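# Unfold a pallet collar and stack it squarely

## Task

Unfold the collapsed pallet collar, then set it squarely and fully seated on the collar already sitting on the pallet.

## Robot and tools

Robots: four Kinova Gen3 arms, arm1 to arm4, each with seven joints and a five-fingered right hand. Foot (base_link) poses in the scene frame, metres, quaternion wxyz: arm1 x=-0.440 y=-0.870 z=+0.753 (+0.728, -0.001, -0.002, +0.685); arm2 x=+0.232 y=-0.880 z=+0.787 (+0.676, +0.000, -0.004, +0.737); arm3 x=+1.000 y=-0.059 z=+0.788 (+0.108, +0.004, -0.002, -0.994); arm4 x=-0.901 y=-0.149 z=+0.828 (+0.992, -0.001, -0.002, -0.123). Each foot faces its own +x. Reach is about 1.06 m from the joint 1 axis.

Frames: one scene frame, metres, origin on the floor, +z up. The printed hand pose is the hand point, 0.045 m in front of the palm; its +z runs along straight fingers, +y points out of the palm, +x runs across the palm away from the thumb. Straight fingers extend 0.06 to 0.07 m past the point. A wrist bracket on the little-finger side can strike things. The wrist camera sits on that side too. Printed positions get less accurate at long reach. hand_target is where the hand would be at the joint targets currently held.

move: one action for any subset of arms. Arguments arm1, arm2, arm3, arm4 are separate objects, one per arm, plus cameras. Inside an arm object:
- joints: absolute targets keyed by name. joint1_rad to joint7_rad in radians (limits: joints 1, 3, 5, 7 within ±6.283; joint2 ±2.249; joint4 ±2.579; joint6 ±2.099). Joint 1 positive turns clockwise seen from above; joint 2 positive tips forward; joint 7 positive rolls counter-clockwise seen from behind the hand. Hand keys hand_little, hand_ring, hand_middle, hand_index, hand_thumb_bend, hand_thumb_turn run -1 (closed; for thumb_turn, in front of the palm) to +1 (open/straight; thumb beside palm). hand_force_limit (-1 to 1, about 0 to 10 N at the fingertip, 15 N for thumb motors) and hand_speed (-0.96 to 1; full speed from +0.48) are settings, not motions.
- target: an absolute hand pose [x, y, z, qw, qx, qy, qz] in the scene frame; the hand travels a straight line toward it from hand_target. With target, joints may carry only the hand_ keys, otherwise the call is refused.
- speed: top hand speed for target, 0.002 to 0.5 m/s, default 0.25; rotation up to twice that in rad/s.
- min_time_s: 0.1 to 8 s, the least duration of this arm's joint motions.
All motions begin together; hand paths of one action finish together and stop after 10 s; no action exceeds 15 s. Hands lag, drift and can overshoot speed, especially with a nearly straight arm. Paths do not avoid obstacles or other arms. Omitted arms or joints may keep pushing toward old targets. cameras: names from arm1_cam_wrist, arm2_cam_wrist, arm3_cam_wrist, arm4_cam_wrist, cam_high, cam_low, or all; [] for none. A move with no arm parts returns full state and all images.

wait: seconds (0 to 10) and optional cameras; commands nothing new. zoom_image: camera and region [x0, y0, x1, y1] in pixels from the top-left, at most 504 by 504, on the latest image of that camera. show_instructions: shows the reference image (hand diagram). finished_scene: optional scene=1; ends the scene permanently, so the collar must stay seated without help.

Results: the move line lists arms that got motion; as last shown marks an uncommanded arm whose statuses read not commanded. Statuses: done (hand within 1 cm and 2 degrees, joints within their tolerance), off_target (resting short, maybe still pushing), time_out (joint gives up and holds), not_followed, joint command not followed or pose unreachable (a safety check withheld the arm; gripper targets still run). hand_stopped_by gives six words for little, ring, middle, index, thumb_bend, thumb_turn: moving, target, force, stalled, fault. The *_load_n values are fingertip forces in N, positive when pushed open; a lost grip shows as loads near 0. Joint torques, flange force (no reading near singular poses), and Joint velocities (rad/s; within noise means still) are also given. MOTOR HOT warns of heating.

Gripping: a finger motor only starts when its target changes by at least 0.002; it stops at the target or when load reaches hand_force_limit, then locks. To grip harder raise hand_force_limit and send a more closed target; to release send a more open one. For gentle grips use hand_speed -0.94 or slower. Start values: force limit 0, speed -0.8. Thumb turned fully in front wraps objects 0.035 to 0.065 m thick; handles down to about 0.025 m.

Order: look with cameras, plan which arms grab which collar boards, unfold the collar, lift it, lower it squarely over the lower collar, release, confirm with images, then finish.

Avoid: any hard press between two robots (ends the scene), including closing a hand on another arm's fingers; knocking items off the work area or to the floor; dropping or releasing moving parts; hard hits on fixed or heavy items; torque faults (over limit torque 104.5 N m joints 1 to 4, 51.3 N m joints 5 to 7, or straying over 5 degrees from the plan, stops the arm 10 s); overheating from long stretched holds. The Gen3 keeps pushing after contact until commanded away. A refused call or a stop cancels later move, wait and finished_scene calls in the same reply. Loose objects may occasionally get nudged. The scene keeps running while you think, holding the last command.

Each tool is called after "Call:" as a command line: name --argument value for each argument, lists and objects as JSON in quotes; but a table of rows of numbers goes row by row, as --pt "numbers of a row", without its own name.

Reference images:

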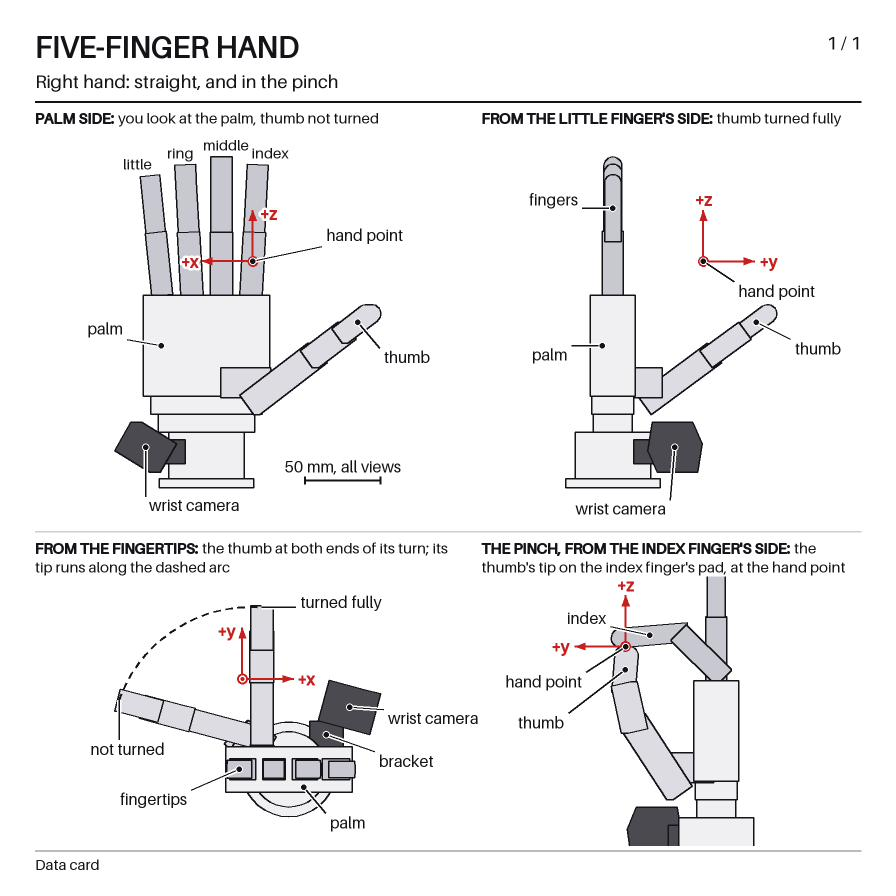

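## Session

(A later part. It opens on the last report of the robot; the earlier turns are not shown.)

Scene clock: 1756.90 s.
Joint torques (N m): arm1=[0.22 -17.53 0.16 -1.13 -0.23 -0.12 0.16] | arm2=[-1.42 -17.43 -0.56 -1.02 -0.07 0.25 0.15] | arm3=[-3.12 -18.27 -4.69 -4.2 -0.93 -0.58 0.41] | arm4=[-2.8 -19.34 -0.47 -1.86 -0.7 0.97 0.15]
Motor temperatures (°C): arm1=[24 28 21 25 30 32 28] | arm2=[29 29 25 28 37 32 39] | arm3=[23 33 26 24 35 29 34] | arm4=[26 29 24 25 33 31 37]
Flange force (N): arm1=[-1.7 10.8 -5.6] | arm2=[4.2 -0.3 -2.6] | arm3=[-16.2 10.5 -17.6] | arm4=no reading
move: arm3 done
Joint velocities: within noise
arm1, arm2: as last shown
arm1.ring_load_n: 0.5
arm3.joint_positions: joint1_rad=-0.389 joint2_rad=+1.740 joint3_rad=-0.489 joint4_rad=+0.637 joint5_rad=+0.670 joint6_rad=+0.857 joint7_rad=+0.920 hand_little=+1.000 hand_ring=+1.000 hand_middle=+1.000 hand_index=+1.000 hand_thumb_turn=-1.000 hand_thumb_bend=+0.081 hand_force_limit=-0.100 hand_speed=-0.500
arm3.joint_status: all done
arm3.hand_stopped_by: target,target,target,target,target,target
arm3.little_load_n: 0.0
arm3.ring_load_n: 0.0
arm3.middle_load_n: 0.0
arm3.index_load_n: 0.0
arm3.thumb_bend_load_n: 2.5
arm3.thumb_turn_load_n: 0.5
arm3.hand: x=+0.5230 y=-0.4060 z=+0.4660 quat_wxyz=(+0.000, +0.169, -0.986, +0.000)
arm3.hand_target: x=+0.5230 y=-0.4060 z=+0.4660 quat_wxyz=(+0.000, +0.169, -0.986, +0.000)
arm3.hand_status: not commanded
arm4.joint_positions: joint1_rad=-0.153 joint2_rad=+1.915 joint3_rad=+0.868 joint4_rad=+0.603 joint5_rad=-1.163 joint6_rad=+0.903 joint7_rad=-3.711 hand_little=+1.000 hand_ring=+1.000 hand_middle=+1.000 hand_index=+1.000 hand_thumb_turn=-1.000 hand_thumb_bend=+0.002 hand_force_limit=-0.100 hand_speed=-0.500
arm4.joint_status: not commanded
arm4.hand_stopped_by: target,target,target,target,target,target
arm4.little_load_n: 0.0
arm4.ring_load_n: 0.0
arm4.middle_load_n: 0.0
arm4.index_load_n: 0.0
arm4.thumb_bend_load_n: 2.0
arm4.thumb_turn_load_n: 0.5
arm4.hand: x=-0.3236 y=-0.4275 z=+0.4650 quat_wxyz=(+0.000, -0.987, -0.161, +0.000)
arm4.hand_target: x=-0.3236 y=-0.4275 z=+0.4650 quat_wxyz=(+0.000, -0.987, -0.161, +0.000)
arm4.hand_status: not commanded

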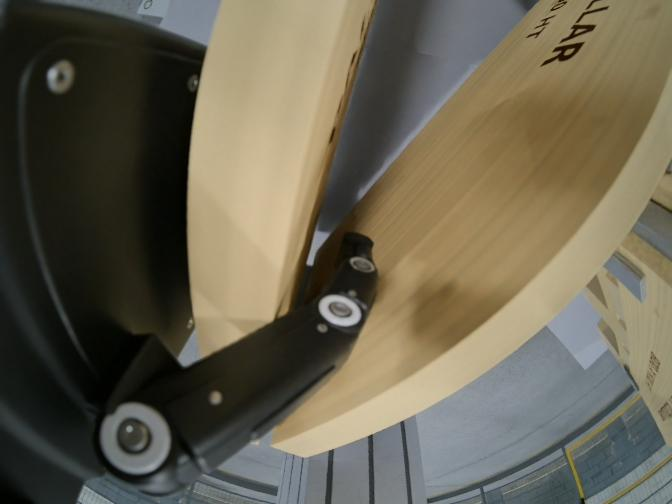

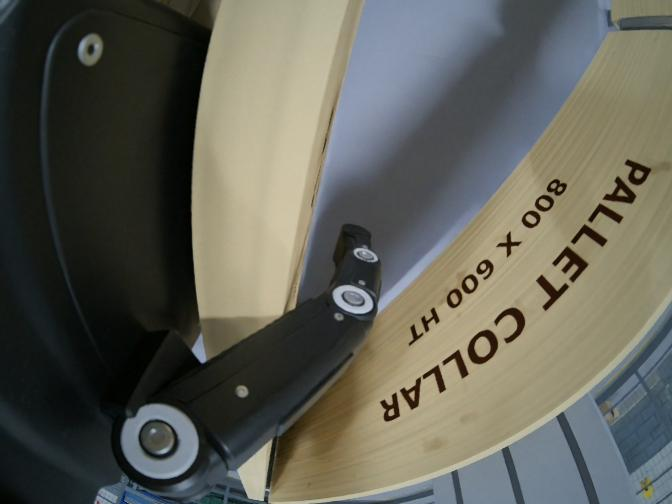

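Call:
move --arm3 '{"joints": {"hand_thumb_bend": 0.3, "hand_speed": -0.3}}' --arm4 '{"joints": {"hand_thumb_bend": 0.3, "hand_speed": -0.3}}' --arm1 '{"target": [-0.4548, -0.4141, 0.60, 0, 0.1736, -0.9848, 0], "speed": 0.15, "joints": {"hand_thumb_bend": 0.3}}' --arm2 '{"target": [0.317, -0.52, 0.60, 0, 0.9873, 0.159, 0], "speed": 0.15, "joints": {"hand_thumb_bend": 0.3}}' --cameras '["arm1_cam_wrist", "arm2_cam_wrist", "arm3_cam_wrist"]'

Call:
zoom_image --camera "arm1_cam_wrist" --region '[190, 0, 350, 240]'

Call:
zoom_image --camera "arm2_cam_wrist" --region '[190, 0, 350, 240]'

Scene clock: 1777.37 s.
Joint torques (N m): arm1=[0.31 -18.95 -0.43 -0.73 -0.17 -0.14 0.26] | arm2=[-1.38 -17.93 -0.29 -0.54 -0.05 0.27 0.09] | arm3=[-0.62 -21.83 -3.18 -5.51 -0.03 0.27 0.51] | arm4=[-0.48 -23.72 2.22 -1.98 0.11 -0.15 0.25]
Motor temperatures (°C): arm1=[24 28 21 25 30 32 28] | arm2=[29 29 25 28 37 32 39] | arm3=[23 32 26 24 35 29 34] | arm4=[26 29 24 25 33 31 37]
Flange force (N): arm1=[-2.9 14.2 -4.5] | arm2=[4.5 -0.8 -1.9] | arm3=[-16.8 6.3 -11.1] | arm4=no reading
move: arm1 done; arm2 done; arm3 done; arm4 done
Joint velocities: within noise
arm1.joint_positions: joint1_rad=-0.278 joint2_rad=+1.091 joint3_rad=+0.133 joint4_rad=+2.006 joint5_rad=-1.195 joint6_rad=+0.132 joint7_rad=-1.756 hand_little=+1.000 hand_ring=+1.000 hand_middle=+1.000 hand_index=+1.000 hand_thumb_turn=-1.000 hand_thumb_bend=+0.300 hand_force_limit=-0.100 hand_speed=-0.500
arm1.joint_status: all done
arm1.hand_stopped_by: target,target,target,target,target,target
arm1.little_load_n: 0.0
arm1.ring_load_n: 0.5
arm1.middle_load_n: 0.0
arm1.index_load_n: 0.5
arm1.thumb_bend_load_n: 0.0
arm1.thumb_turn_load_n: 0.0
arm1.hand: x=-0.4548 y=-0.4141 z=+0.6000 quat_wxyz=(+0.000, +0.174, -0.985, +0.000)
arm1.hand_target: x=-0.4548 y=-0.4141 z=+0.6000 quat_wxyz=(+0.000, +0.174, -0.985, +0.000)
arm1.hand_status: done (0.000 m and 0.0 deg from the pose sent, 0.062 m and 1.5 deg at the start)
arm2.joint_positions: joint1_rad=+0.320 joint2_rad=+1.188 joint3_rad=-0.098 joint4_rad=+1.800 joint5_rad=+0.497 joint6_rad=+0.184 joint7_rad=+0.024 hand_little=+1.000 hand_ring=+1.000 hand_middle=+1.000 hand_index=+1.000 hand_thumb_turn=-1.000 hand_thumb_bend=+0.300 hand_force_limit=+0.100 hand_speed=-0.500
arm2.joint_status: all done
arm2.hand_stopped_by: target,target,fault,target,target,target
arm2.little_load_n: 0.0
arm2.ring_load_n: 0.0
arm2.middle_load_n: 0.0
arm2.index_load_n: 0.0
arm2.thumb_bend_load_n: 0.0
arm2.thumb_turn_load_n: 0.0
arm2.hand: x=+0.3170 y=-0.5200 z=+0.6000 quat_wxyz=(+0.000, +0.987, +0.159, +0.000)
arm2.hand_target: x=+0.3170 y=-0.5200 z=+0.6000 quat_wxyz=(+0.000, +0.987, +0.159, +0.000)
arm2.hand_status: done (0.000 m and 0.0 deg from the pose sent, 0.040 m and 0.0 deg at the start)
arm3.joint_positions: joint1_rad=-0.389 joint2_rad=+1.740 joint3_rad=-0.489 joint4_rad=+0.637 joint5_rad=+0.670 joint6_rad=+0.857 joint7_rad=+0.920 hand_little=+1.000 hand_ring=+1.000 hand_middle=+1.000 hand_index=+1.000 hand_thumb_turn=-1.000 hand_thumb_bend=+0.300 hand_force_limit=-0.100 hand_speed=-0.300
arm3.joint_status: all done
arm3.hand_stopped_by: target,target,target,target,target,target
arm3.little_load_n: 0.0
arm3.ring_load_n: 0.0
arm3.middle_load_n: 0.0
arm3.index_load_n: 0.0
arm3.thumb_bend_load_n: 0.0
arm3.thumb_turn_load_n: 0.0
arm3.hand: x=+0.5230 y=-0.4060 z=+0.4660 quat_wxyz=(+0.000, +0.169, -0.986, +0.000)
arm3.hand_target: x=+0.5230 y=-0.4060 z=+0.4660 quat_wxyz=(+0.000, +0.169, -0.986, +0.000)
arm3.hand_status: not commanded
arm4.joint_positions: joint1_rad=-0.153 joint2_rad=+1.915 joint3_rad=+0.868 joint4_rad=+0.603 joint5_rad=-1.163 joint6_rad=+0.903 joint7_rad=-3.711 hand_little=+1.000 hand_ring=+1.000 hand_middle=+1.000 hand_index=+1.000 hand_thumb_turn=-1.000 hand_thumb_bend=+0.300 hand_force_limit=-0.100 hand_speed=-0.300
arm4.joint_status: all done
arm4.hand_stopped_by: target,target,target,target,target,target
arm4.little_load_n: 0.0
arm4.ring_load_n: 0.0
arm4.middle_load_n: 0.0
arm4.index_load_n: 0.0
arm4.thumb_bend_load_n: 0.0
arm4.thumb_turn_load_n: 0.0
arm4.hand: x=-0.3236 y=-0.4275 z=+0.4650 quat_wxyz=(+0.000, -0.987, -0.161, +0.000)
arm4.hand_target: x=-0.3236 y=-0.4275 z=+0.4650 quat_wxyz=(+0.000, -0.987, -0.161, +0.000)
arm4.hand_status: not commanded

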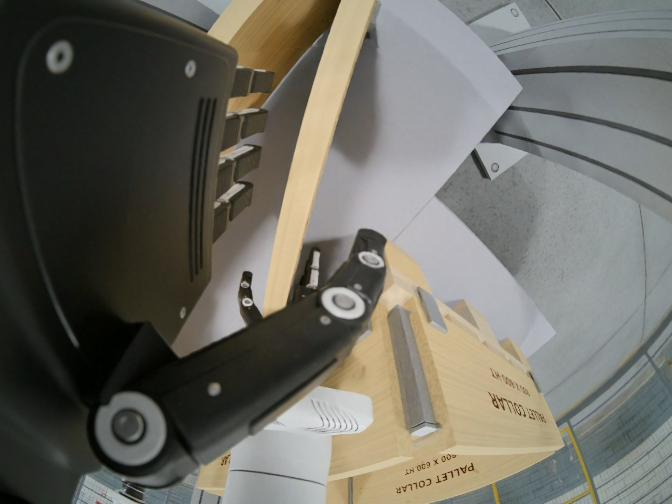

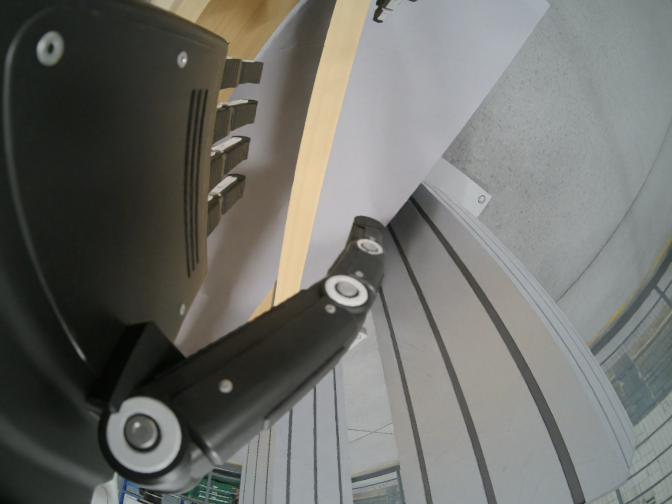

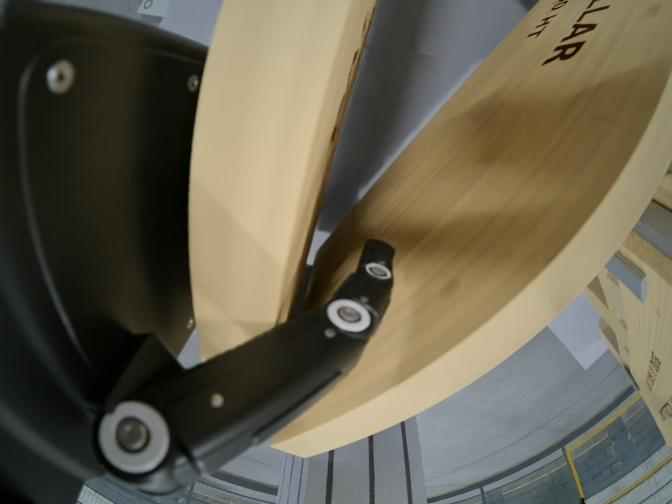

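Scaled by 2.100 from the camera's image (finer frame: 960x720).

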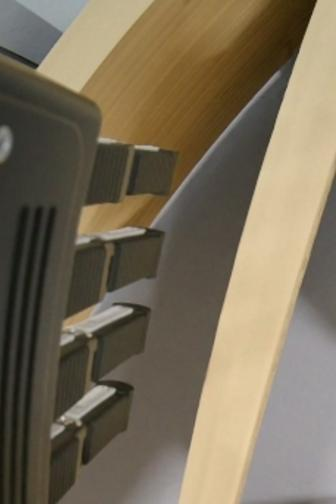

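Scaled by 2.100 from the camera's image (finer frame: 960x720).

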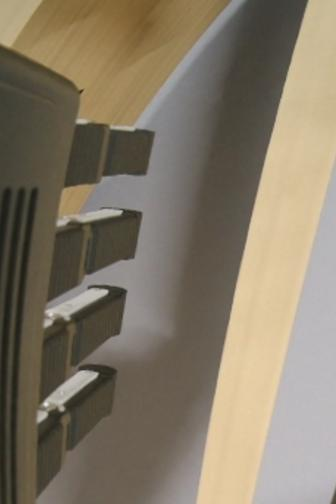

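Call:
move --arm1 '{"target": [-0.4535, -0.4185, 0.478, 0, 0.1564, -0.9877, 0], "speed": 0.1}' --arm2 '{"target": [0.3192, -0.5266, 0.478, 0, 0.9886, 0.1507, 0], "speed": 0.1}' --cameras '["arm1_cam_wrist", "arm2_cam_wrist"]'

Scene clock: 1796.63 s.
Joint torques (N m): arm1=[0.31 -19.66 -2.59 0.38 -0.17 -0.13 0.22] | arm2=[-1.42 -18.31 0.14 0.37 -0.07 0.23 0.14] | arm3=[-0.65 -21.83 -3.17 -5.5 -0.04 0.25 0.51] | arm4=[-0.48 -23.71 2.28 -1.96 0.07 -0.15 0.23]
Motor temperatures (°C): arm1=[24 28 21 25 30 32 28] | arm2=[29 29 25 28 37 32 39] | arm3=[23 33 26 24 35 29 34] | arm4=[26 29 24 25 33 31 37]
Flange force (N): arm1=[-2.3 5.9 2.0] | arm2=[4.7 -1.2 -1.1] | arm3=[-16.6 6.3 -11.1] | arm4=no reading
move: arm1 done; arm2 done
Joint velocities: within noise
arm1.joint_positions: joint1_rad=-0.038 joint2_rad=+1.399 joint3_rad=-0.189 joint4_rad=+1.836 joint5_rad=-1.118 joint6_rad=-0.201 joint7_rad=-1.727 hand_little=+1.000 hand_ring=+1.000 hand_middle=+1.000 hand_index=+1.000 hand_thumb_turn=-1.000 hand_thumb_bend=+0.300 hand_force_limit=-0.100 hand_speed=-0.500
arm1.joint_status: not commanded
arm1.hand_stopped_by: target,target,target,target,target,target
arm1.little_load_n: 0.0
arm1.ring_load_n: 0.0
arm1.middle_load_n: 0.0
arm1.index_load_n: 0.0
arm1.thumb_bend_load_n: 0.0
arm1.thumb_turn_load_n: 0.0
arm1.hand: x=-0.4535 y=-0.4185 z=+0.4780 quat_wxyz=(+0.000, +0.156, -0.988, +0.000)
arm1.hand_target: x=-0.4535 y=-0.4185 z=+0.4780 quat_wxyz=(+0.000, +0.156, -0.988, +0.000)
arm1.hand_status: done (0.000 m and 0.0 deg from the pose sent, 0.122 m and 2.0 deg at the start)
arm2.joint_positions: joint1_rad=+0.281 joint2_rad=+1.477 joint3_rad=-0.029 joint4_rad=+1.625 joint5_rad=+0.497 joint6_rad=+0.053 joint7_rad=-0.002 hand_little=+1.000 hand_ring=+1.000 hand_middle=+1.000 hand_index=+1.000 hand_thumb_turn=-1.000 hand_thumb_bend=+0.300 hand_force_limit=+0.100 hand_speed=-0.500
arm2.joint_status: not commanded
arm2.hand_stopped_by: target,target,fault,target,target,target
arm2.little_load_n: 0.0
arm2.ring_load_n: 0.0
arm2.middle_load_n: 0.0
arm2.index_load_n: 0.0
arm2.thumb_bend_load_n: 0.0
arm2.thumb_turn_load_n: 0.0
arm2.hand: x=+0.3192 y=-0.5266 z=+0.4780 quat_wxyz=(+0.000, +0.989, +0.151, +0.000)
arm2.hand_target: x=+0.3192 y=-0.5266 z=+0.4780 quat_wxyz=(+0.000, +0.989, +0.151, +0.000)
arm2.hand_status: done (0.000 m and 0.0 deg from the pose sent, 0.122 m and 1.0 deg at the start)
arm3: as last shown
arm3.thumb_turn_load_n: 0.5
arm4.joint_positions: joint1_rad=-0.153 joint2_rad=+1.915 joint3_rad=+0.868 joint4_rad=+0.603 joint5_rad=-1.163 joint6_rad=+0.903 joint7_rad=-3.711 hand_little=+1.000 hand_ring=+1.000 hand_middle=+1.000 hand_index=+1.000 hand_thumb_turn=-1.000 hand_thumb_bend=+0.300 hand_force_limit=-0.100 hand_speed=-0.300
arm4.joint_status: not commanded
arm4.hand_stopped_by: target,target,target,target,target,target
arm4.little_load_n: 0.0
arm4.ring_load_n: 0.0
arm4.middle_load_n: 0.0
arm4.index_load_n: 0.0
arm4.thumb_bend_load_n: 0.0
arm4.thumb_turn_load_n: 0.0
arm4.hand: x=-0.3236 y=-0.4275 z=+0.4650 quat_wxyz=(+0.000, -0.987, -0.161, +0.000)
arm4.hand_target: x=-0.3236 y=-0.4275 z=+0.4650 quat_wxyz=(+0.000, -0.987, -0.161, +0.000)
arm4.hand_status: not commanded

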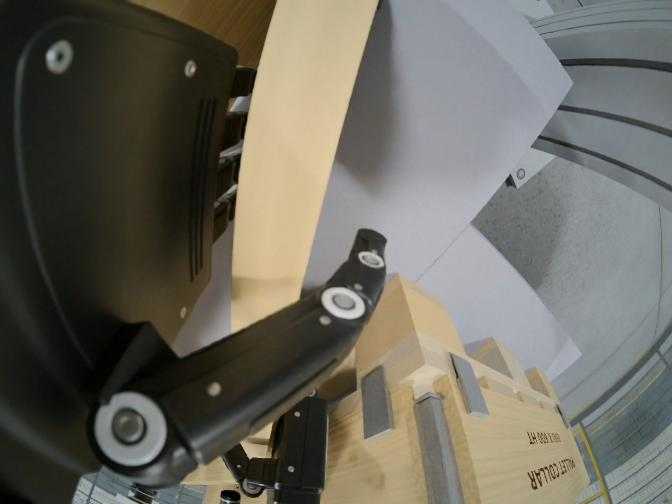

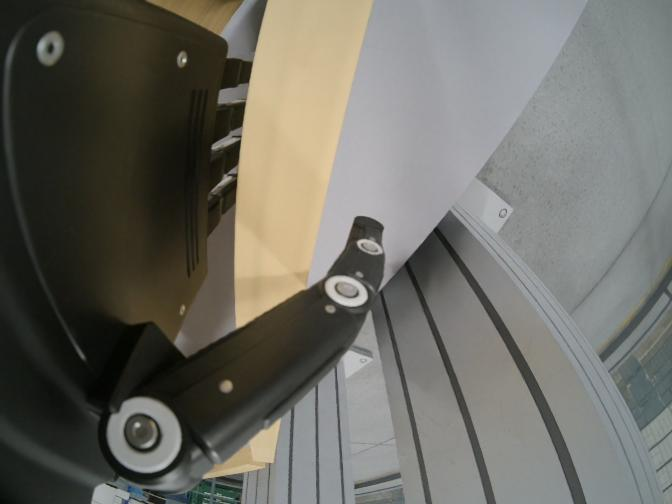

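Call:
move --arm1 '{"target": [-0.4597, -0.3995, 0.475, 0, 0.1564, -0.9877, 0], "speed": 0.08}' --arm2 '{"target": [0.3257, -0.5487, 0.475, 0, 0.9897, 0.1435, 0], "speed": 0.08}' --cameras '["arm1_cam_wrist", "arm2_cam_wrist"]'

Scene clock: 1805.10 s.
Joint torques (N m): arm1=[-0.36 -24.58 -3.12 -5.83 -0.41 -0.56 -0.2] | arm2=[3.6 -10.89 6.94 8.69 -0.65 4.68 -0.4] | arm3=[3 -20.54 -0.46 -5.27 1.04 1.48 0.58] | arm4=[-0.4 -23.69 2.24 -1.92 0.06 -0.14 0.23]
Motor temperatures (°C): arm1=[24 28 21 25 30 32 28] | arm2=[29 29 25 28 37 32 39] | arm3=[23 33 26 24 35 29 34] | arm4=[26 29 24 25 33 31 37]
Flange force (N): arm1=no reading | arm2=[2.8 -18.7 -0.2] | arm3=[-16.1 -0.1 -11.2] | arm4=no reading
move: arm1 done; arm2 done
Joint velocities: within noise
arm1.joint_positions: joint1_rad=-0.137 joint2_rad=+1.396 joint3_rad=-0.077 joint4_rad=+1.774 joint5_rad=-1.211 joint6_rad=-0.076 joint7_rad=-1.707 hand_little=+1.000 hand_ring=+1.000 hand_middle=+1.000 hand_index=+1.000 hand_thumb_turn=-1.000 hand_thumb_bend=+0.300 hand_force_limit=-0.100 hand_speed=-0.500
arm1.joint_status: not commanded
arm1.hand_stopped_by: target,target,target,target,target,target
arm1.little_load_n: 0.0
arm1.ring_load_n: 0.0
arm1.middle_load_n: 0.0
arm1.index_load_n: 0.0
arm1.thumb_bend_load_n: -0.5
arm1.thumb_turn_load_n: 0.0
arm1.hand: x=-0.4597 y=-0.3995 z=+0.4750 quat_wxyz=(+0.000, +0.156, -0.988, +0.000)
arm1.hand_target: x=-0.4597 y=-0.3995 z=+0.4750 quat_wxyz=(+0.000, +0.156, -0.988, +0.000)
arm1.hand_status: done (0.000 m and 0.0 deg from the pose sent, 0.020 m and 0.0 deg at the start)
arm2.joint_positions: joint1_rad=+0.282 joint2_rad=+1.485 joint3_rad=+0.007 joint4_rad=+1.683 joint5_rad=+0.492 joint6_rad=-0.022 joint7_rad=-0.009 hand_little=+1.000 hand_ring=+1.000 hand_middle=+1.000 hand_index=+1.000 hand_thumb_turn=-1.000 hand_thumb_bend=+0.300 hand_force_limit=+0.100 hand_speed=-0.500
arm2.joint_status: not commanded
arm2.hand_stopped_by: target,target,fault,target,target,target
arm2.little_load_n: 0.0
arm2.ring_load_n: 0.0
arm2.middle_load_n: 0.0
arm2.index_load_n: 0.0
arm2.thumb_bend_load_n: 0.0
arm2.thumb_turn_load_n: 0.0
arm2.hand: x=+0.3257 y=-0.5487 z=+0.4750 quat_wxyz=(+0.000, +0.990, +0.143, +0.000)
arm2.hand_target: x=+0.3257 y=-0.5487 z=+0.4750 quat_wxyz=(+0.000, +0.990, +0.144, +0.000)
arm2.hand_status: done (0.000 m and 0.0 deg from the pose sent, 0.023 m and 0.8 deg at the start)
arm3: as last shown
arm3.joint_positions: joint1_rad=-0.389 joint2_rad=+1.740 joint3_rad=-0.489 joint4_rad=+0.637 joint5_rad=+0.670 joint6_rad=+0.857 joint7_rad=+0.920 hand_little=+1.000 hand_ring=+1.000 hand_middle=+1.000 hand_index=+1.000 hand_thumb_turn=-1.000 hand_thumb_bend=+0.299 hand_force_limit=-0.100 hand_speed=-0.300
arm3.thumb_bend_load_n: -3.0
arm3.thumb_turn_load_n: -1.5
arm3.hand: x=+0.5229 y=-0.4061 z=+0.4661 quat_wxyz=(+0.000, +0.169, -0.986, +0.000)
arm4.joint_positions: joint1_rad=-0.153 joint2_rad=+1.915 joint3_rad=+0.868 joint4_rad=+0.603 joint5_rad=-1.163 joint6_rad=+0.903 joint7_rad=-3.711 hand_little=+1.000 hand_ring=+1.000 hand_middle=+1.000 hand_index=+1.000 hand_thumb_turn=-1.000 hand_thumb_bend=+0.300 hand_force_limit=-0.100 hand_speed=-0.300
arm4.joint_status: not commanded
arm4.hand_stopped_by: target,target,target,target,target,target
arm4.little_load_n: 0.0
arm4.ring_load_n: 0.0
arm4.middle_load_n: 0.0
arm4.index_load_n: 0.0
arm4.thumb_bend_load_n: 0.0
arm4.thumb_turn_load_n: 0.0
arm4.hand: x=-0.3236 y=-0.4275 z=+0.4650 quat_wxyz=(+0.000, -0.987, -0.161, +0.000)
arm4.hand_target: x=-0.3236 y=-0.4275 z=+0.4650 quat_wxyz=(+0.000, -0.987, -0.161, +0.000)
arm4.hand_status: not commanded

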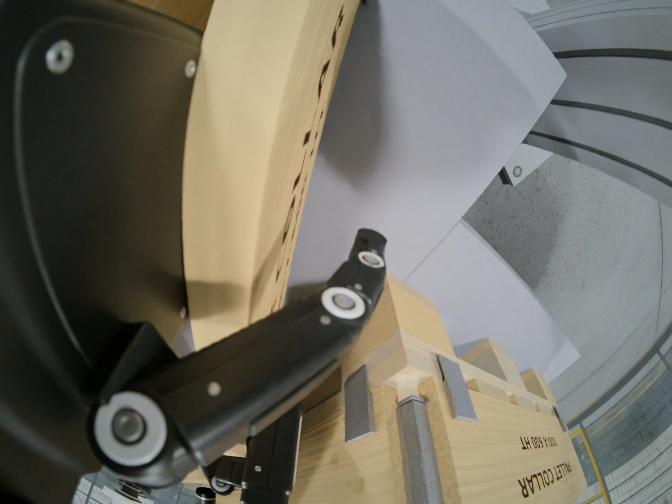

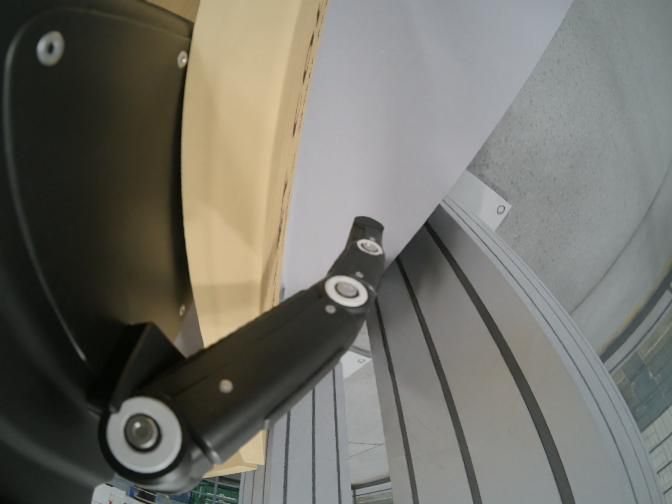

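Call:
move --arm1 '{"target": [-0.4611, -0.3952, 0.475, 0, 0.1564, -0.9877, 0], "speed": 0.04}' --cameras '["arm1_cam_wrist", "arm4_cam_wrist"]'

Scene clock: 1810.77 s.
Joint torques (N m): arm1=[-2.64 -30.26 -6.44 -13.15 -0.73 -0.01 -0.63] | arm2=[3.87 -10.74 7.23 9.03 -0.66 4.86 -0.45] | arm3=[3.48 -19.04 0.06 -4.41 1.09 2.02 0.66] | arm4=[7.61 -24.85 6.79 0.65 1.63 -2.84 -0.31]
Motor temperatures (°C): arm1=[24 28 21 25 30 32 28] | arm2=[29 29 25 28 37 32 39] | arm3=[23 32 26 24 35 29 34] | arm4=[26 29 24 25 33 31 37]
Flange force (N): arm1=no reading | arm2=[2.5 -19.5 0.2] | arm3=[-14.8 -1.5 -12.1] | arm4=no reading
move: arm1 done
Joint velocities: within noise
arm1.joint_positions: joint1_rad=-0.164 joint2_rad=+1.395 joint3_rad=-0.044 joint4_rad=+1.761 joint5_rad=-1.229 joint6_rad=-0.041 joint7_rad=-1.710 hand_little=+1.000 hand_ring=+1.000 hand_middle=+1.000 hand_index=+1.000 hand_thumb_turn=-1.000 hand_thumb_bend=+0.300 hand_force_limit=-0.100 hand_speed=-0.500
arm1.joint_status: not commanded
arm1.hand_stopped_by: target,target,target,target,target,target
arm1.little_load_n: 0.0
arm1.ring_load_n: 0.0
arm1.middle_load_n: 0.0
arm1.index_load_n: 0.0
arm1.thumb_bend_load_n: 0.0
arm1.thumb_turn_load_n: 0.0
arm1.hand: x=-0.4611 y=-0.3952 z=+0.4750 quat_wxyz=(+0.000, +0.156, -0.988, +0.000)
arm1.hand_target: x=-0.4611 y=-0.3952 z=+0.4750 quat_wxyz=(+0.000, +0.156, -0.988, +0.000)
arm1.hand_status: done (0.000 m and 0.0 deg from the pose sent, 0.005 m and 0.0 deg at the start)
arm2, arm3: as last shown
arm2.hand: x=+0.3257 y=-0.5487 z=+0.4750 quat_wxyz=(+0.000, +0.990, +0.144, +0.000)
arm3.thumb_bend_load_n: -3.5
arm3.hand: x=+0.5230 y=-0.4060 z=+0.4660 quat_wxyz=(+0.000, +0.169, -0.986, +0.000)
arm4.joint_positions: joint1_rad=-0.153 joint2_rad=+1.915 joint3_rad=+0.868 joint4_rad=+0.602 joint5_rad=-1.163 joint6_rad=+0.903 joint7_rad=-3.711 hand_little=+1.000 hand_ring=+1.000 hand_middle=+1.000 hand_index=+1.000 hand_thumb_turn=-1.000 hand_thumb_bend=+0.300 hand_force_limit=-0.100 hand_speed=-0.300
arm4.joint_status: not commanded
arm4.hand_stopped_by: target,target,target,target,target,target
arm4.little_load_n: 0.0
arm4.ring_load_n: 0.0
arm4.middle_load_n: 0.0
arm4.index_load_n: 0.0
arm4.thumb_bend_load_n: 0.0
arm4.thumb_turn_load_n: 0.0
arm4.hand: x=-0.3236 y=-0.4274 z=+0.4650 quat_wxyz=(+0.000, -0.987, -0.161, +0.000)
arm4.hand_target: x=-0.3236 y=-0.4275 z=+0.4650 quat_wxyz=(+0.000, -0.987, -0.161, +0.000)
arm4.hand_status: not commanded

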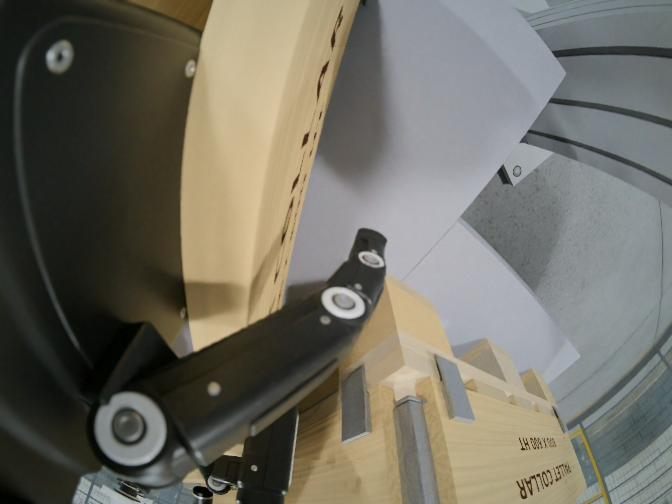

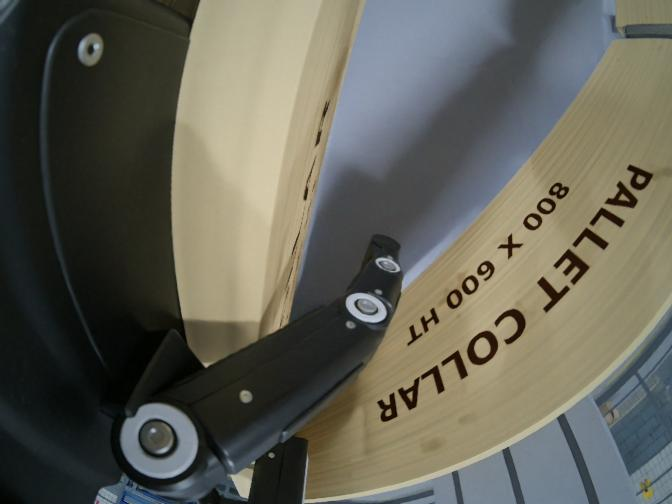

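Call:
move --arm1 '{"joints": {"hand_thumb_bend": -0.9, "hand_force_limit": 0.2, "hand_speed": -0.85}}' --arm2 '{"joints": {"hand_thumb_bend": -0.9, "hand_force_limit": 0.2, "hand_speed": -0.85}}' --arm3 '{"joints": {"hand_thumb_bend": -0.9, "hand_force_limit": 0.2, "hand_speed": -0.85}}' --arm4 '{"joints": {"hand_thumb_bend": -0.9, "hand_force_limit": 0.2, "hand_speed": -0.85}}' --cameras '[]'

Call:
move --arm1 '{"target": [-0.4625, -0.3909, 0.475, 0, 0.1564, -0.9877, 0], "speed": 0.03}' --arm2 '{"target": [0.3271, -0.5535, 0.475, 0, 0.9897, 0.1435, 0], "speed": 0.03}' --arm3 '{"target": [0.5217, -0.4022, 0.466, 0, -0.1693, 0.9856, 0], "speed": 0.03}' --arm4 '{"target": [-0.3223, -0.4313, 0.465, 0, 0.987, 0.1607, 0], "speed": 0.03}' --cameras '["all"]'

Scene clock: 1824.07 s.
Joint torques (N m): arm1=[-1.31 -28.76 -4.69 -6.44 -0.95 0.36 -0.66] | arm2=[4.52 -11.93 7.74 9.7 -1.09 5.11 -0.92] | arm3=[4.77 -18.99 0.85 -3.71 1.35 2.98 0.88] | arm4=[6.66 -23.07 5.03 2.04 1.13 -0.79 -0.87]
Motor temperatures (°C): arm1=[24 28 21 25 30 32 28] | arm2=[29 29 25 28 37 32 39] | arm3=[23 32 25 24 35 29 34] | arm4=[26 29 24 25 33 31 37]
Flange force (N): arm1=no reading | arm2=[2.9 -21.1 4.4] | arm3=[-12.4 -5.0 -9.4] | arm4=no reading
move: arm1 off_target; arm2 off_target; arm3 off_target; arm4 off_target
Joint velocities: within noise
arm1.joint_positions: joint1_rad=-0.164 joint2_rad=+1.395 joint3_rad=-0.044 joint4_rad=+1.761 joint5_rad=-1.229 joint6_rad=-0.041 joint7_rad=-1.710 hand_little=+1.000 hand_ring=+1.000 hand_middle=+1.000 hand_index=+1.000 hand_thumb_turn=-1.000 hand_thumb_bend=-0.357 hand_force_limit=+0.200 hand_speed=-0.850
arm1.joint_status: hand_thumb_bend off_target (ended at -0.357, target -0.900); the others done
arm1.hand_stopped_by: target,target,target,target,force,target
arm1.little_load_n: 0.0
arm1.ring_load_n: 0.0
arm1.middle_load_n: 0.0
arm1.index_load_n: 0.0
arm1.thumb_bend_load_n: 9.5
arm1.thumb_turn_load_n: 0.5
arm1.hand: x=-0.4611 y=-0.3952 z=+0.4750 quat_wxyz=(+0.000, +0.156, -0.988, +0.000)
arm1.hand_target: x=-0.4611 y=-0.3952 z=+0.4750 quat_wxyz=(+0.000, +0.156, -0.988, +0.000)
arm1.hand_status: not commanded
arm2.joint_positions: joint1_rad=+0.282 joint2_rad=+1.485 joint3_rad=+0.007 joint4_rad=+1.683 joint5_rad=+0.492 joint6_rad=-0.022 joint7_rad=-0.009 hand_little=+1.000 hand_ring=+1.000 hand_middle=+1.000 hand_index=+1.000 hand_thumb_turn=-1.000 hand_thumb_bend=-0.311 hand_force_limit=+0.200 hand_speed=-0.850
arm2.joint_status: hand_thumb_bend off_target (ended at -0.311, target -0.900); the others done
arm2.hand_stopped_by: target,target,fault,target,force,target
arm2.little_load_n: 0.0
arm2.ring_load_n: 0.0
arm2.middle_load_n: 0.0
arm2.index_load_n: 0.0
arm2.thumb_bend_load_n: 10.5
arm2.thumb_turn_load_n: 0.5
arm2.hand: x=+0.3257 y=-0.5487 z=+0.4750 quat_wxyz=(+0.000, +0.990, +0.144, +0.000)
arm2.hand_target: x=+0.3257 y=-0.5487 z=+0.4750 quat_wxyz=(+0.000, +0.990, +0.144, +0.000)
arm2.hand_status: not commanded
arm3.joint_positions: joint1_rad=-0.389 joint2_rad=+1.740 joint3_rad=-0.489 joint4_rad=+0.637 joint5_rad=+0.670 joint6_rad=+0.857 joint7_rad=+0.920 hand_little=+1.000 hand_ring=+1.000 hand_middle=+1.000 hand_index=+1.000 hand_thumb_turn=-1.000 hand_thumb_bend=-0.355 hand_force_limit=+0.200 hand_speed=-0.850
arm3.joint_status: hand_thumb_bend off_target (ended at -0.355, target -0.900); the others done
arm3.hand_stopped_by: target,target,target,target,force,target
arm3.little_load_n: 0.0
arm3.ring_load_n: 0.0
arm3.middle_load_n: 0.0
arm3.index_load_n: 0.0
arm3.thumb_bend_load_n: 9.0
arm3.thumb_turn_load_n: 0.5
arm3.hand: x=+0.5230 y=-0.4060 z=+0.4660 quat_wxyz=(+0.000, +0.169, -0.986, +0.000)
arm3.hand_target: x=+0.5230 y=-0.4060 z=+0.4660 quat_wxyz=(+0.000, +0.169, -0.986, +0.000)
arm3.hand_status: not commanded
arm4.joint_positions: joint1_rad=-0.153 joint2_rad=+1.915 joint3_rad=+0.868 joint4_rad=+0.603 joint5_rad=-1.163 joint6_rad=+0.903 joint7_rad=-3.711 hand_little=+1.000 hand_ring=+1.000 hand_middle=+1.000 hand_index=+1.000 hand_thumb_turn=-1.000 hand_thumb_bend=-0.382 hand_force_limit=+0.200 hand_speed=-0.850
arm4.joint_status: hand_thumb_bend off_target (ended at -0.382, target -0.900); the others done
arm4.hand_stopped_by: target,target,target,target,force,target
arm4.little_load_n: 0.0
arm4.ring_load_n: 0.0
arm4.middle_load_n: 0.0
arm4.index_load_n: 0.0
arm4.thumb_bend_load_n: 9.5
arm4.thumb_turn_load_n: 0.5
arm4.hand: x=-0.3236 y=-0.4275 z=+0.4650 quat_wxyz=(+0.000, -0.987, -0.161, +0.000)
arm4.hand_target: x=-0.3236 y=-0.4275 z=+0.4650 quat_wxyz=(+0.000, -0.987, -0.161, +0.000)
arm4.hand_status: not commanded

Scene clock: 1825.03 s.
Joint torques (N m): arm1=[-7.67 -43.14 -11.28 -36.42 -0.56 -1.05 -0.22] | arm2=[13.67 3.16 19.12 31.4 -2.61 15.65 -2.37] | arm3=[25.23 -14.77 16.09 -2.35 7.61 10.58 2.05] | arm4=[27.72 -27.64 18.55 2.95 5.52 -13.24 0.05]
Motor temperatures (°C): arm1=[24 28 21 25 30 32 28] | arm2=[29 29 25 28 37 33 39] | arm3=[23 32 26 24 35 29 34] | arm4=[26 29 24 25 33 31 37]
Flange force (N): arm1=no reading | arm2=[7.3 -64.2 16.5] | arm3=[-7.8 -43.0 -3.2] | arm4=no reading
move: arm1 done; arm2 done; arm3 done; arm4 done
Joint velocities: within noise
arm1.joint_positions: joint1_rad=-0.193 joint2_rad=+1.396 joint3_rad=-0.009 joint4_rad=+1.748 joint5_rad=-1.243 joint6_rad=-0.004 joint7_rad=-1.718 hand_little=+1.000 hand_ring=+1.000 hand_middle=+1.000 hand_index=+1.000 hand_thumb_turn=-1.000 hand_thumb_bend=-0.357 hand_force_limit=+0.200 hand_speed=-0.850
arm1.joint_status: not commanded
arm1.hand_stopped_by: target,target,target,target,force,target
arm1.little_load_n: 0.0
arm1.ring_load_n: 0.0
arm1.middle_load_n: 0.0
arm1.index_load_n: 0.5
arm1.thumb_bend_load_n: 9.5
arm1.thumb_turn_load_n: 1.5
arm1.hand: x=-0.4625 y=-0.3910 z=+0.4749 quat_wxyz=(+0.000, +0.156, -0.988, +0.000)
arm1.hand_target: x=-0.4625 y=-0.3909 z=+0.4750 quat_wxyz=(+0.000, +0.156, -0.988, +0.000)
arm1.hand_status: done (0.000 m and 0.0 deg from the pose sent, 0.005 m and 0.0 deg at the start)
arm2.joint_positions: joint1_rad=+0.282 joint2_rad=+1.485 joint3_rad=+0.015 joint4_rad=+1.697 joint5_rad=+0.492 joint6_rad=-0.038 joint7_rad=-0.008 hand_little=+1.000 hand_ring=+1.000 hand_middle=+1.000 hand_index=+1.000 hand_thumb_turn=-1.000 hand_thumb_bend=-0.310 hand_force_limit=+0.200 hand_speed=-0.850
arm2.joint_status: not commanded
arm2.hand_stopped_by: target,target,fault,target,force,target
arm2.little_load_n: 0.0
arm2.ring_load_n: 0.0
arm2.middle_load_n: 0.0
arm2.index_load_n: 0.0
arm2.thumb_bend_load_n: 11.5
arm2.thumb_turn_load_n: 1.0
arm2.hand: x=+0.3271 y=-0.5534 z=+0.4750 quat_wxyz=(+0.000, +0.990, +0.144, +0.000)
arm2.hand_target: x=+0.3271 y=-0.5535 z=+0.4750 quat_wxyz=(+0.000, +0.990, +0.144, +0.000)
arm2.hand_status: done (0.000 m and 0.0 deg from the pose sent, 0.005 m and 0.0 deg at the start)
arm3.joint_positions: joint1_rad=-0.381 joint2_rad=+1.737 joint3_rad=-0.487 joint4_rad=+0.649 joint5_rad=+0.672 joint6_rad=+0.851 joint7_rad=+0.921 hand_little=+1.000 hand_ring=+1.000 hand_middle=+1.000 hand_index=+1.000 hand_thumb_turn=-1.000 hand_thumb_bend=-0.355 hand_force_limit=+0.200 hand_speed=-0.850
arm3.joint_status: not commanded
arm3.hand_stopped_by: target,target,target,target,force,target
arm3.little_load_n: 0.0
arm3.ring_load_n: 0.0
arm3.middle_load_n: 0.0
arm3.index_load_n: 0.0
arm3.thumb_bend_load_n: 8.5
arm3.thumb_turn_load_n: 0.5
arm3.hand: x=+0.5217 y=-0.4023 z=+0.4660 quat_wxyz=(+0.000, +0.169, -0.986, +0.000)
arm3.hand_target: x=+0.5217 y=-0.4022 z=+0.4660 quat_wxyz=(+0.000, +0.169, -0.986, +0.000)
arm3.hand_status: done (0.000 m and 0.0 deg from the pose sent, 0.004 m and 0.0 deg at the start)
arm4.joint_positions: joint1_rad=-0.141 joint2_rad=+1.920 joint3_rad=+0.875 joint4_rad=+0.581 joint5_rad=-1.158 joint6_rad=+0.911 joint7_rad=-3.720 hand_little=+1.000 hand_ring=+1.000 hand_middle=+1.000 hand_index=+1.000 hand_thumb_turn=-1.000 hand_thumb_bend=-0.382 hand_force_limit=+0.200 hand_speed=-0.850
arm4.joint_status: not commanded
arm4.hand_stopped_by: target,target,target,target,force,target
arm4.little_load_n: -0.5
arm4.ring_load_n: 0.0
arm4.middle_load_n: -0.5
arm4.index_load_n: 0.0
arm4.thumb_bend_load_n: 9.0
arm4.thumb_turn_load_n: 1.5
arm4.hand: x=-0.3223 y=-0.4313 z=+0.4650 quat_wxyz=(+0.000, -0.987, -0.161, +0.000)
arm4.hand_target: x=-0.3223 y=-0.4313 z=+0.4650 quat_wxyz=(+0.000, -0.987, -0.161, +0.000)
arm4.hand_status: done (0.000 m and 0.0 deg from the pose sent, 0.004 m and 0.0 deg at the start)
pictures: arm1_cam_wrist, arm2_cam_wrist, arm3_cam_wrist, arm4_cam_wrist, cam_high, cam_low

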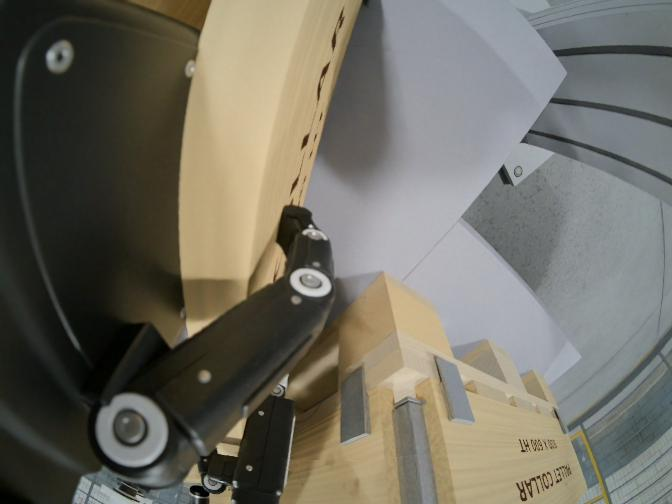

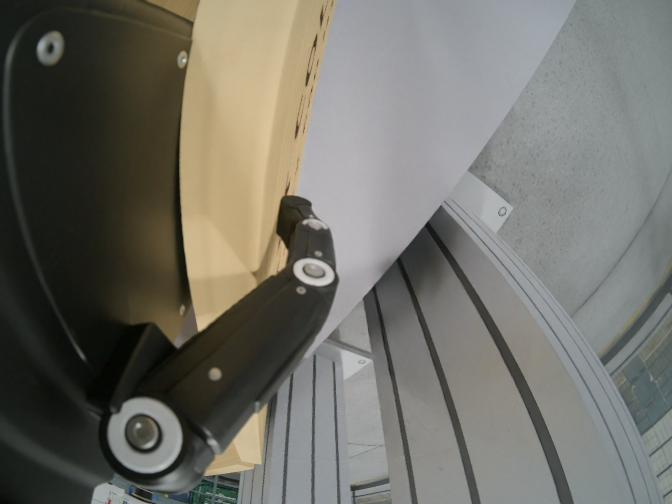

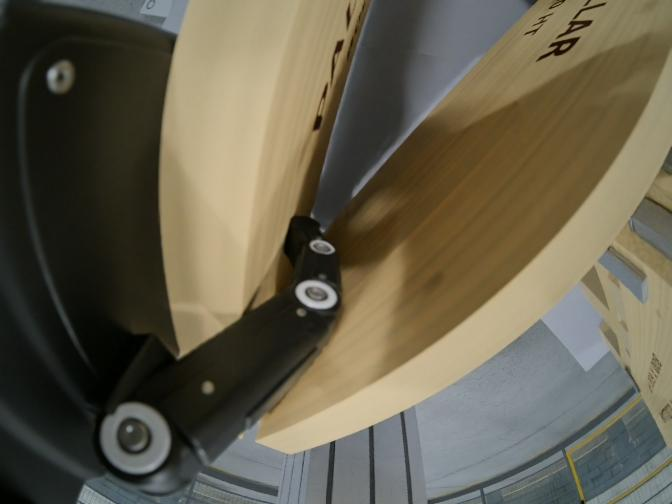

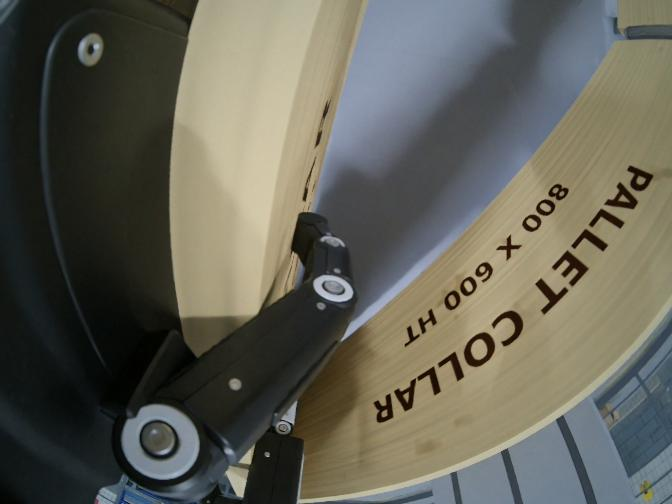

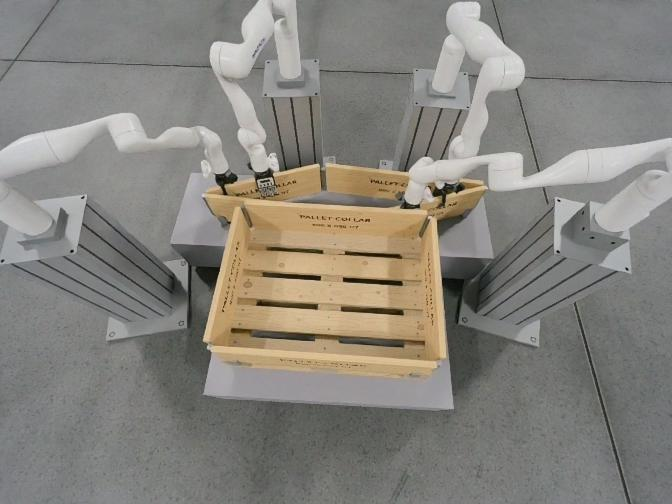

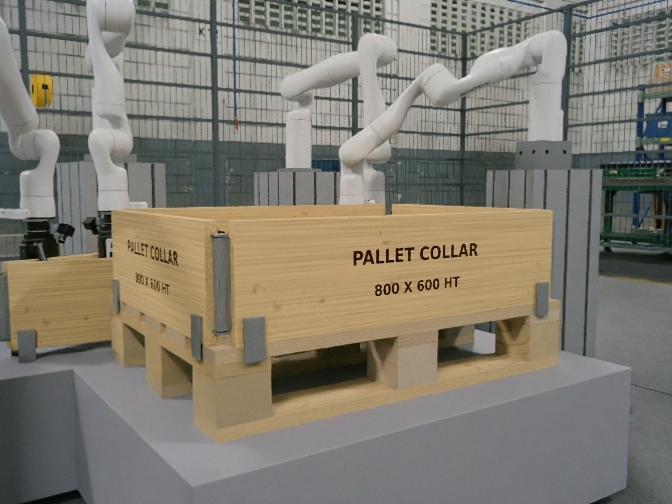

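Call:
move --cameras '["all"]'

Scene clock: 1851.47 s.
Joint torques (N m): arm1=[-7.73 -43.7 -11.36 -36.59 -0.63 -1.04 -0.24] | arm2=[13.79 3.2 19.11 31.52 -2.57 15.67 -2.42] | arm3=[25.37 -14.77 16.18 -2.43 7.65 10.6 2.07] | arm4=[27.93 -27.6 18.67 3.05 5.58 -13.33 0.02]
Motor temperatures (°C): arm1=[24 30 21 27 30 32 28] | arm2=[30 28 26 29 37 34 39] | arm3=[25 32 26 24 35 30 34] | arm4=[27 29 24 25 33 32 37]
Flange force (N): arm1=no reading | arm2=[7.1 -64.4 16.7] | arm3=[-8.4 -43.1 -3.4] | arm4=no reading
Joint velocities: within noise
arm1.joint_positions: joint1_rad=-0.193 joint2_rad=+1.396 joint3_rad=-0.009 joint4_rad=+1.748 joint5_rad=-1.243 joint6_rad=-0.004 joint7_rad=-1.718 hand_little=+1.000 hand_ring=+1.000 hand_middle=+1.000 hand_index=+1.000 hand_thumb_turn=-1.000 hand_thumb_bend=-0.357 hand_force_limit=+0.200 hand_speed=-0.850
arm1.joint_status: not commanded
arm1.hand_stopped_by: target,target,target,target,force,target
arm1.little_load_n: 0.0
arm1.ring_load_n: 0.0
arm1.middle_load_n: 0.0
arm1.index_load_n: 0.0
arm1.thumb_bend_load_n: 9.5
arm1.thumb_turn_load_n: 1.5
arm1.hand: x=-0.4625 y=-0.3909 z=+0.4750 quat_wxyz=(+0.000, +0.156, -0.988, +0.000) (m; scene frame)
arm1.hand_target: x=-0.4625 y=-0.3909 z=+0.4750 quat_wxyz=(+0.000, +0.156, -0.988, +0.000) (m; scene frame)
arm1.hand_status: done (0.000 m and 0.0 deg from the pose sent, 0.005 m and 0.0 deg at the start)
arm2.joint_positions: joint1_rad=+0.282 joint2_rad=+1.485 joint3_rad=+0.015 joint4_rad=+1.697 joint5_rad=+0.492 joint6_rad=-0.038 joint7_rad=-0.008 hand_little=+1.000 hand_ring=+1.000 hand_middle=+1.000 hand_index=+1.000 hand_thumb_turn=-1.000 hand_thumb_bend=-0.310 hand_force_limit=+0.200 hand_speed=-0.850
arm2.joint_status: not commanded
arm2.hand_stopped_by: target,target,fault,target,force,target
arm2.little_load_n: 0.0
arm2.ring_load_n: 0.0
arm2.middle_load_n: -0.5
arm2.index_load_n: 0.0
arm2.thumb_bend_load_n: 11.0
arm2.thumb_turn_load_n: 0.5
arm2.hand: x=+0.3271 y=-0.5535 z=+0.4750 quat_wxyz=(+0.000, +0.990, +0.143, +0.000) (m; scene frame)
arm2.hand_target: x=+0.3271 y=-0.5535 z=+0.4750 quat_wxyz=(+0.000, +0.990, +0.143, +0.000) (m; scene frame)
arm2.hand_status: done (0.000 m and 0.0 deg from the pose sent, 0.005 m and 0.0 deg at the start)
arm3.joint_positions: joint1_rad=-0.381 joint2_rad=+1.737 joint3_rad=-0.487 joint4_rad=+0.649 joint5_rad=+0.672 joint6_rad=+0.851 joint7_rad=+0.921 hand_little=+1.000 hand_ring=+1.000 hand_middle=+1.000 hand_index=+1.000 hand_thumb_turn=-1.000 hand_thumb_bend=-0.355 hand_force_limit=+0.200 hand_speed=-0.850
arm3.joint_status: not commanded
arm3.hand_stopped_by: target,target,target,target,force,target
arm3.little_load_n: 0.0
arm3.ring_load_n: 0.0
arm3.middle_load_n: 0.0
arm3.index_load_n: 0.0
arm3.thumb_bend_load_n: 8.5
arm3.thumb_turn_load_n: 0.0
arm3.hand: x=+0.5217 y=-0.4022 z=+0.4660 quat_wxyz=(+0.000, +0.169, -0.986, +0.000) (m; scene frame)
arm3.hand_target: x=+0.5217 y=-0.4022 z=+0.4660 quat_wxyz=(+0.000, +0.169, -0.986, +0.000) (m; scene frame)
arm3.hand_status: done (0.000 m and 0.0 deg from the pose sent, 0.004 m and 0.0 deg at the start)
arm4.joint_positions: joint1_rad=-0.141 joint2_rad=+1.920 joint3_rad=+0.875 joint4_rad=+0.581 joint5_rad=-1.158 joint6_rad=+0.911 joint7_rad=-3.720 hand_little=+1.000 hand_ring=+1.000 hand_middle=+1.000 hand_index=+1.000 hand_thumb_turn=-1.000 hand_thumb_bend=-0.382 hand_force_limit=+0.200 hand_speed=-0.850
arm4.joint_status: not commanded
arm4.hand_stopped_by: target,target,target,target,force,target
arm4.little_load_n: 0.0
arm4.ring_load_n: 0.0
arm4.middle_load_n: 0.0
arm4.index_load_n: 0.0
arm4.thumb_bend_load_n: 9.0
arm4.thumb_turn_load_n: 1.5
arm4.hand: x=-0.3223 y=-0.4313 z=+0.4650 quat_wxyz=(+0.000, -0.987, -0.161, +0.000) (m; scene frame)
arm4.hand_target: x=-0.3223 y=-0.4313 z=+0.4650 quat_wxyz=(+0.000, -0.987, -0.161, +0.000) (m; scene frame)
arm4.hand_status: done (0.000 m and 0.0 deg from the pose sent, 0.004 m and 0.0 deg at the start)
pictures: arm1_cam_wrist, arm2_cam_wrist, arm3_cam_wrist, arm4_cam_wrist, cam_high, cam_low

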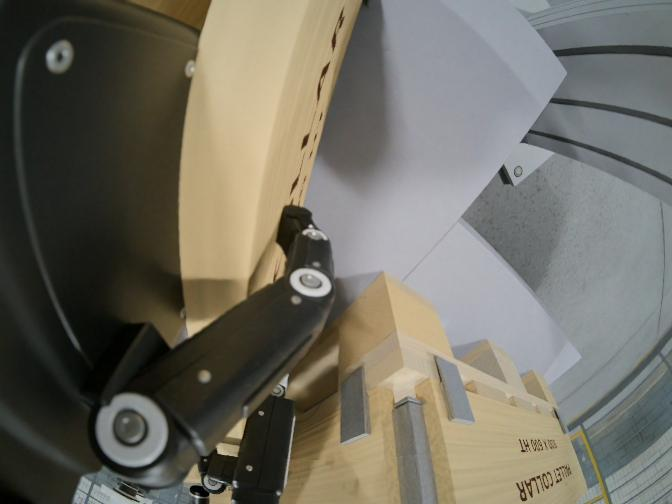

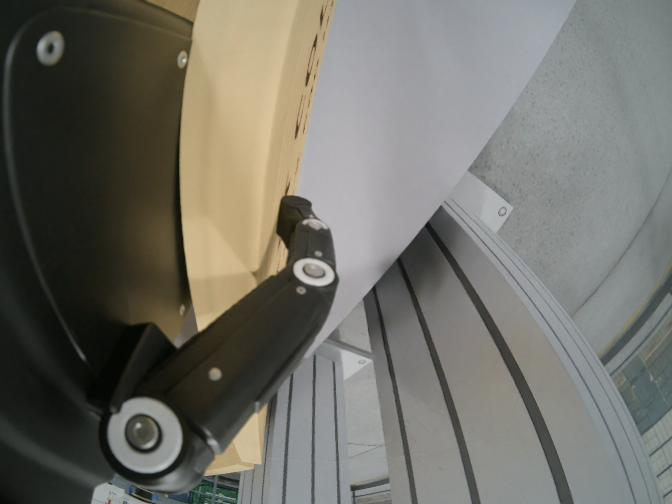

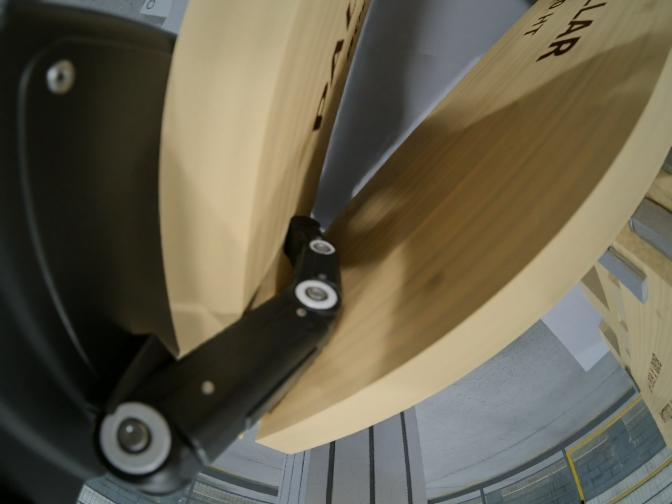

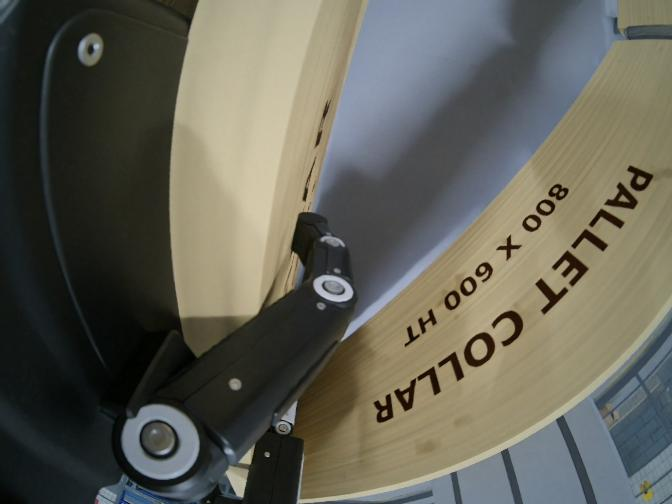

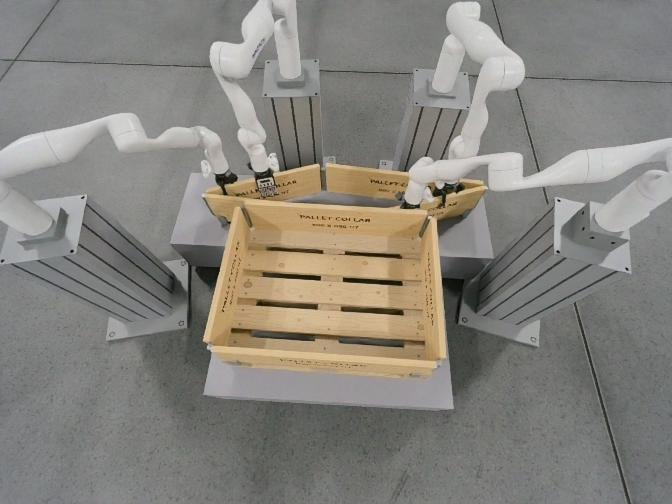

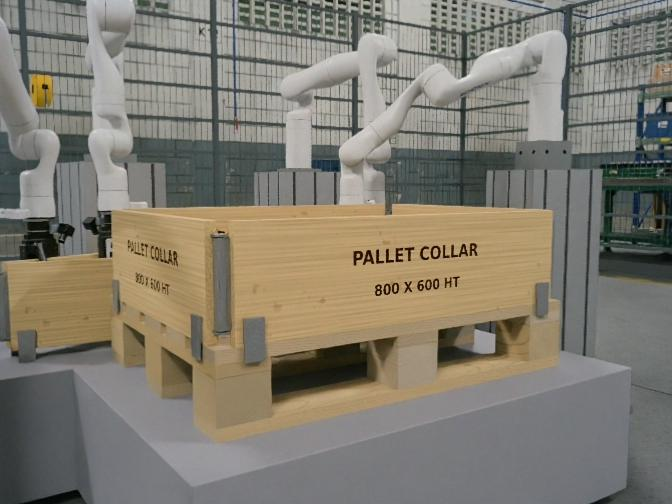

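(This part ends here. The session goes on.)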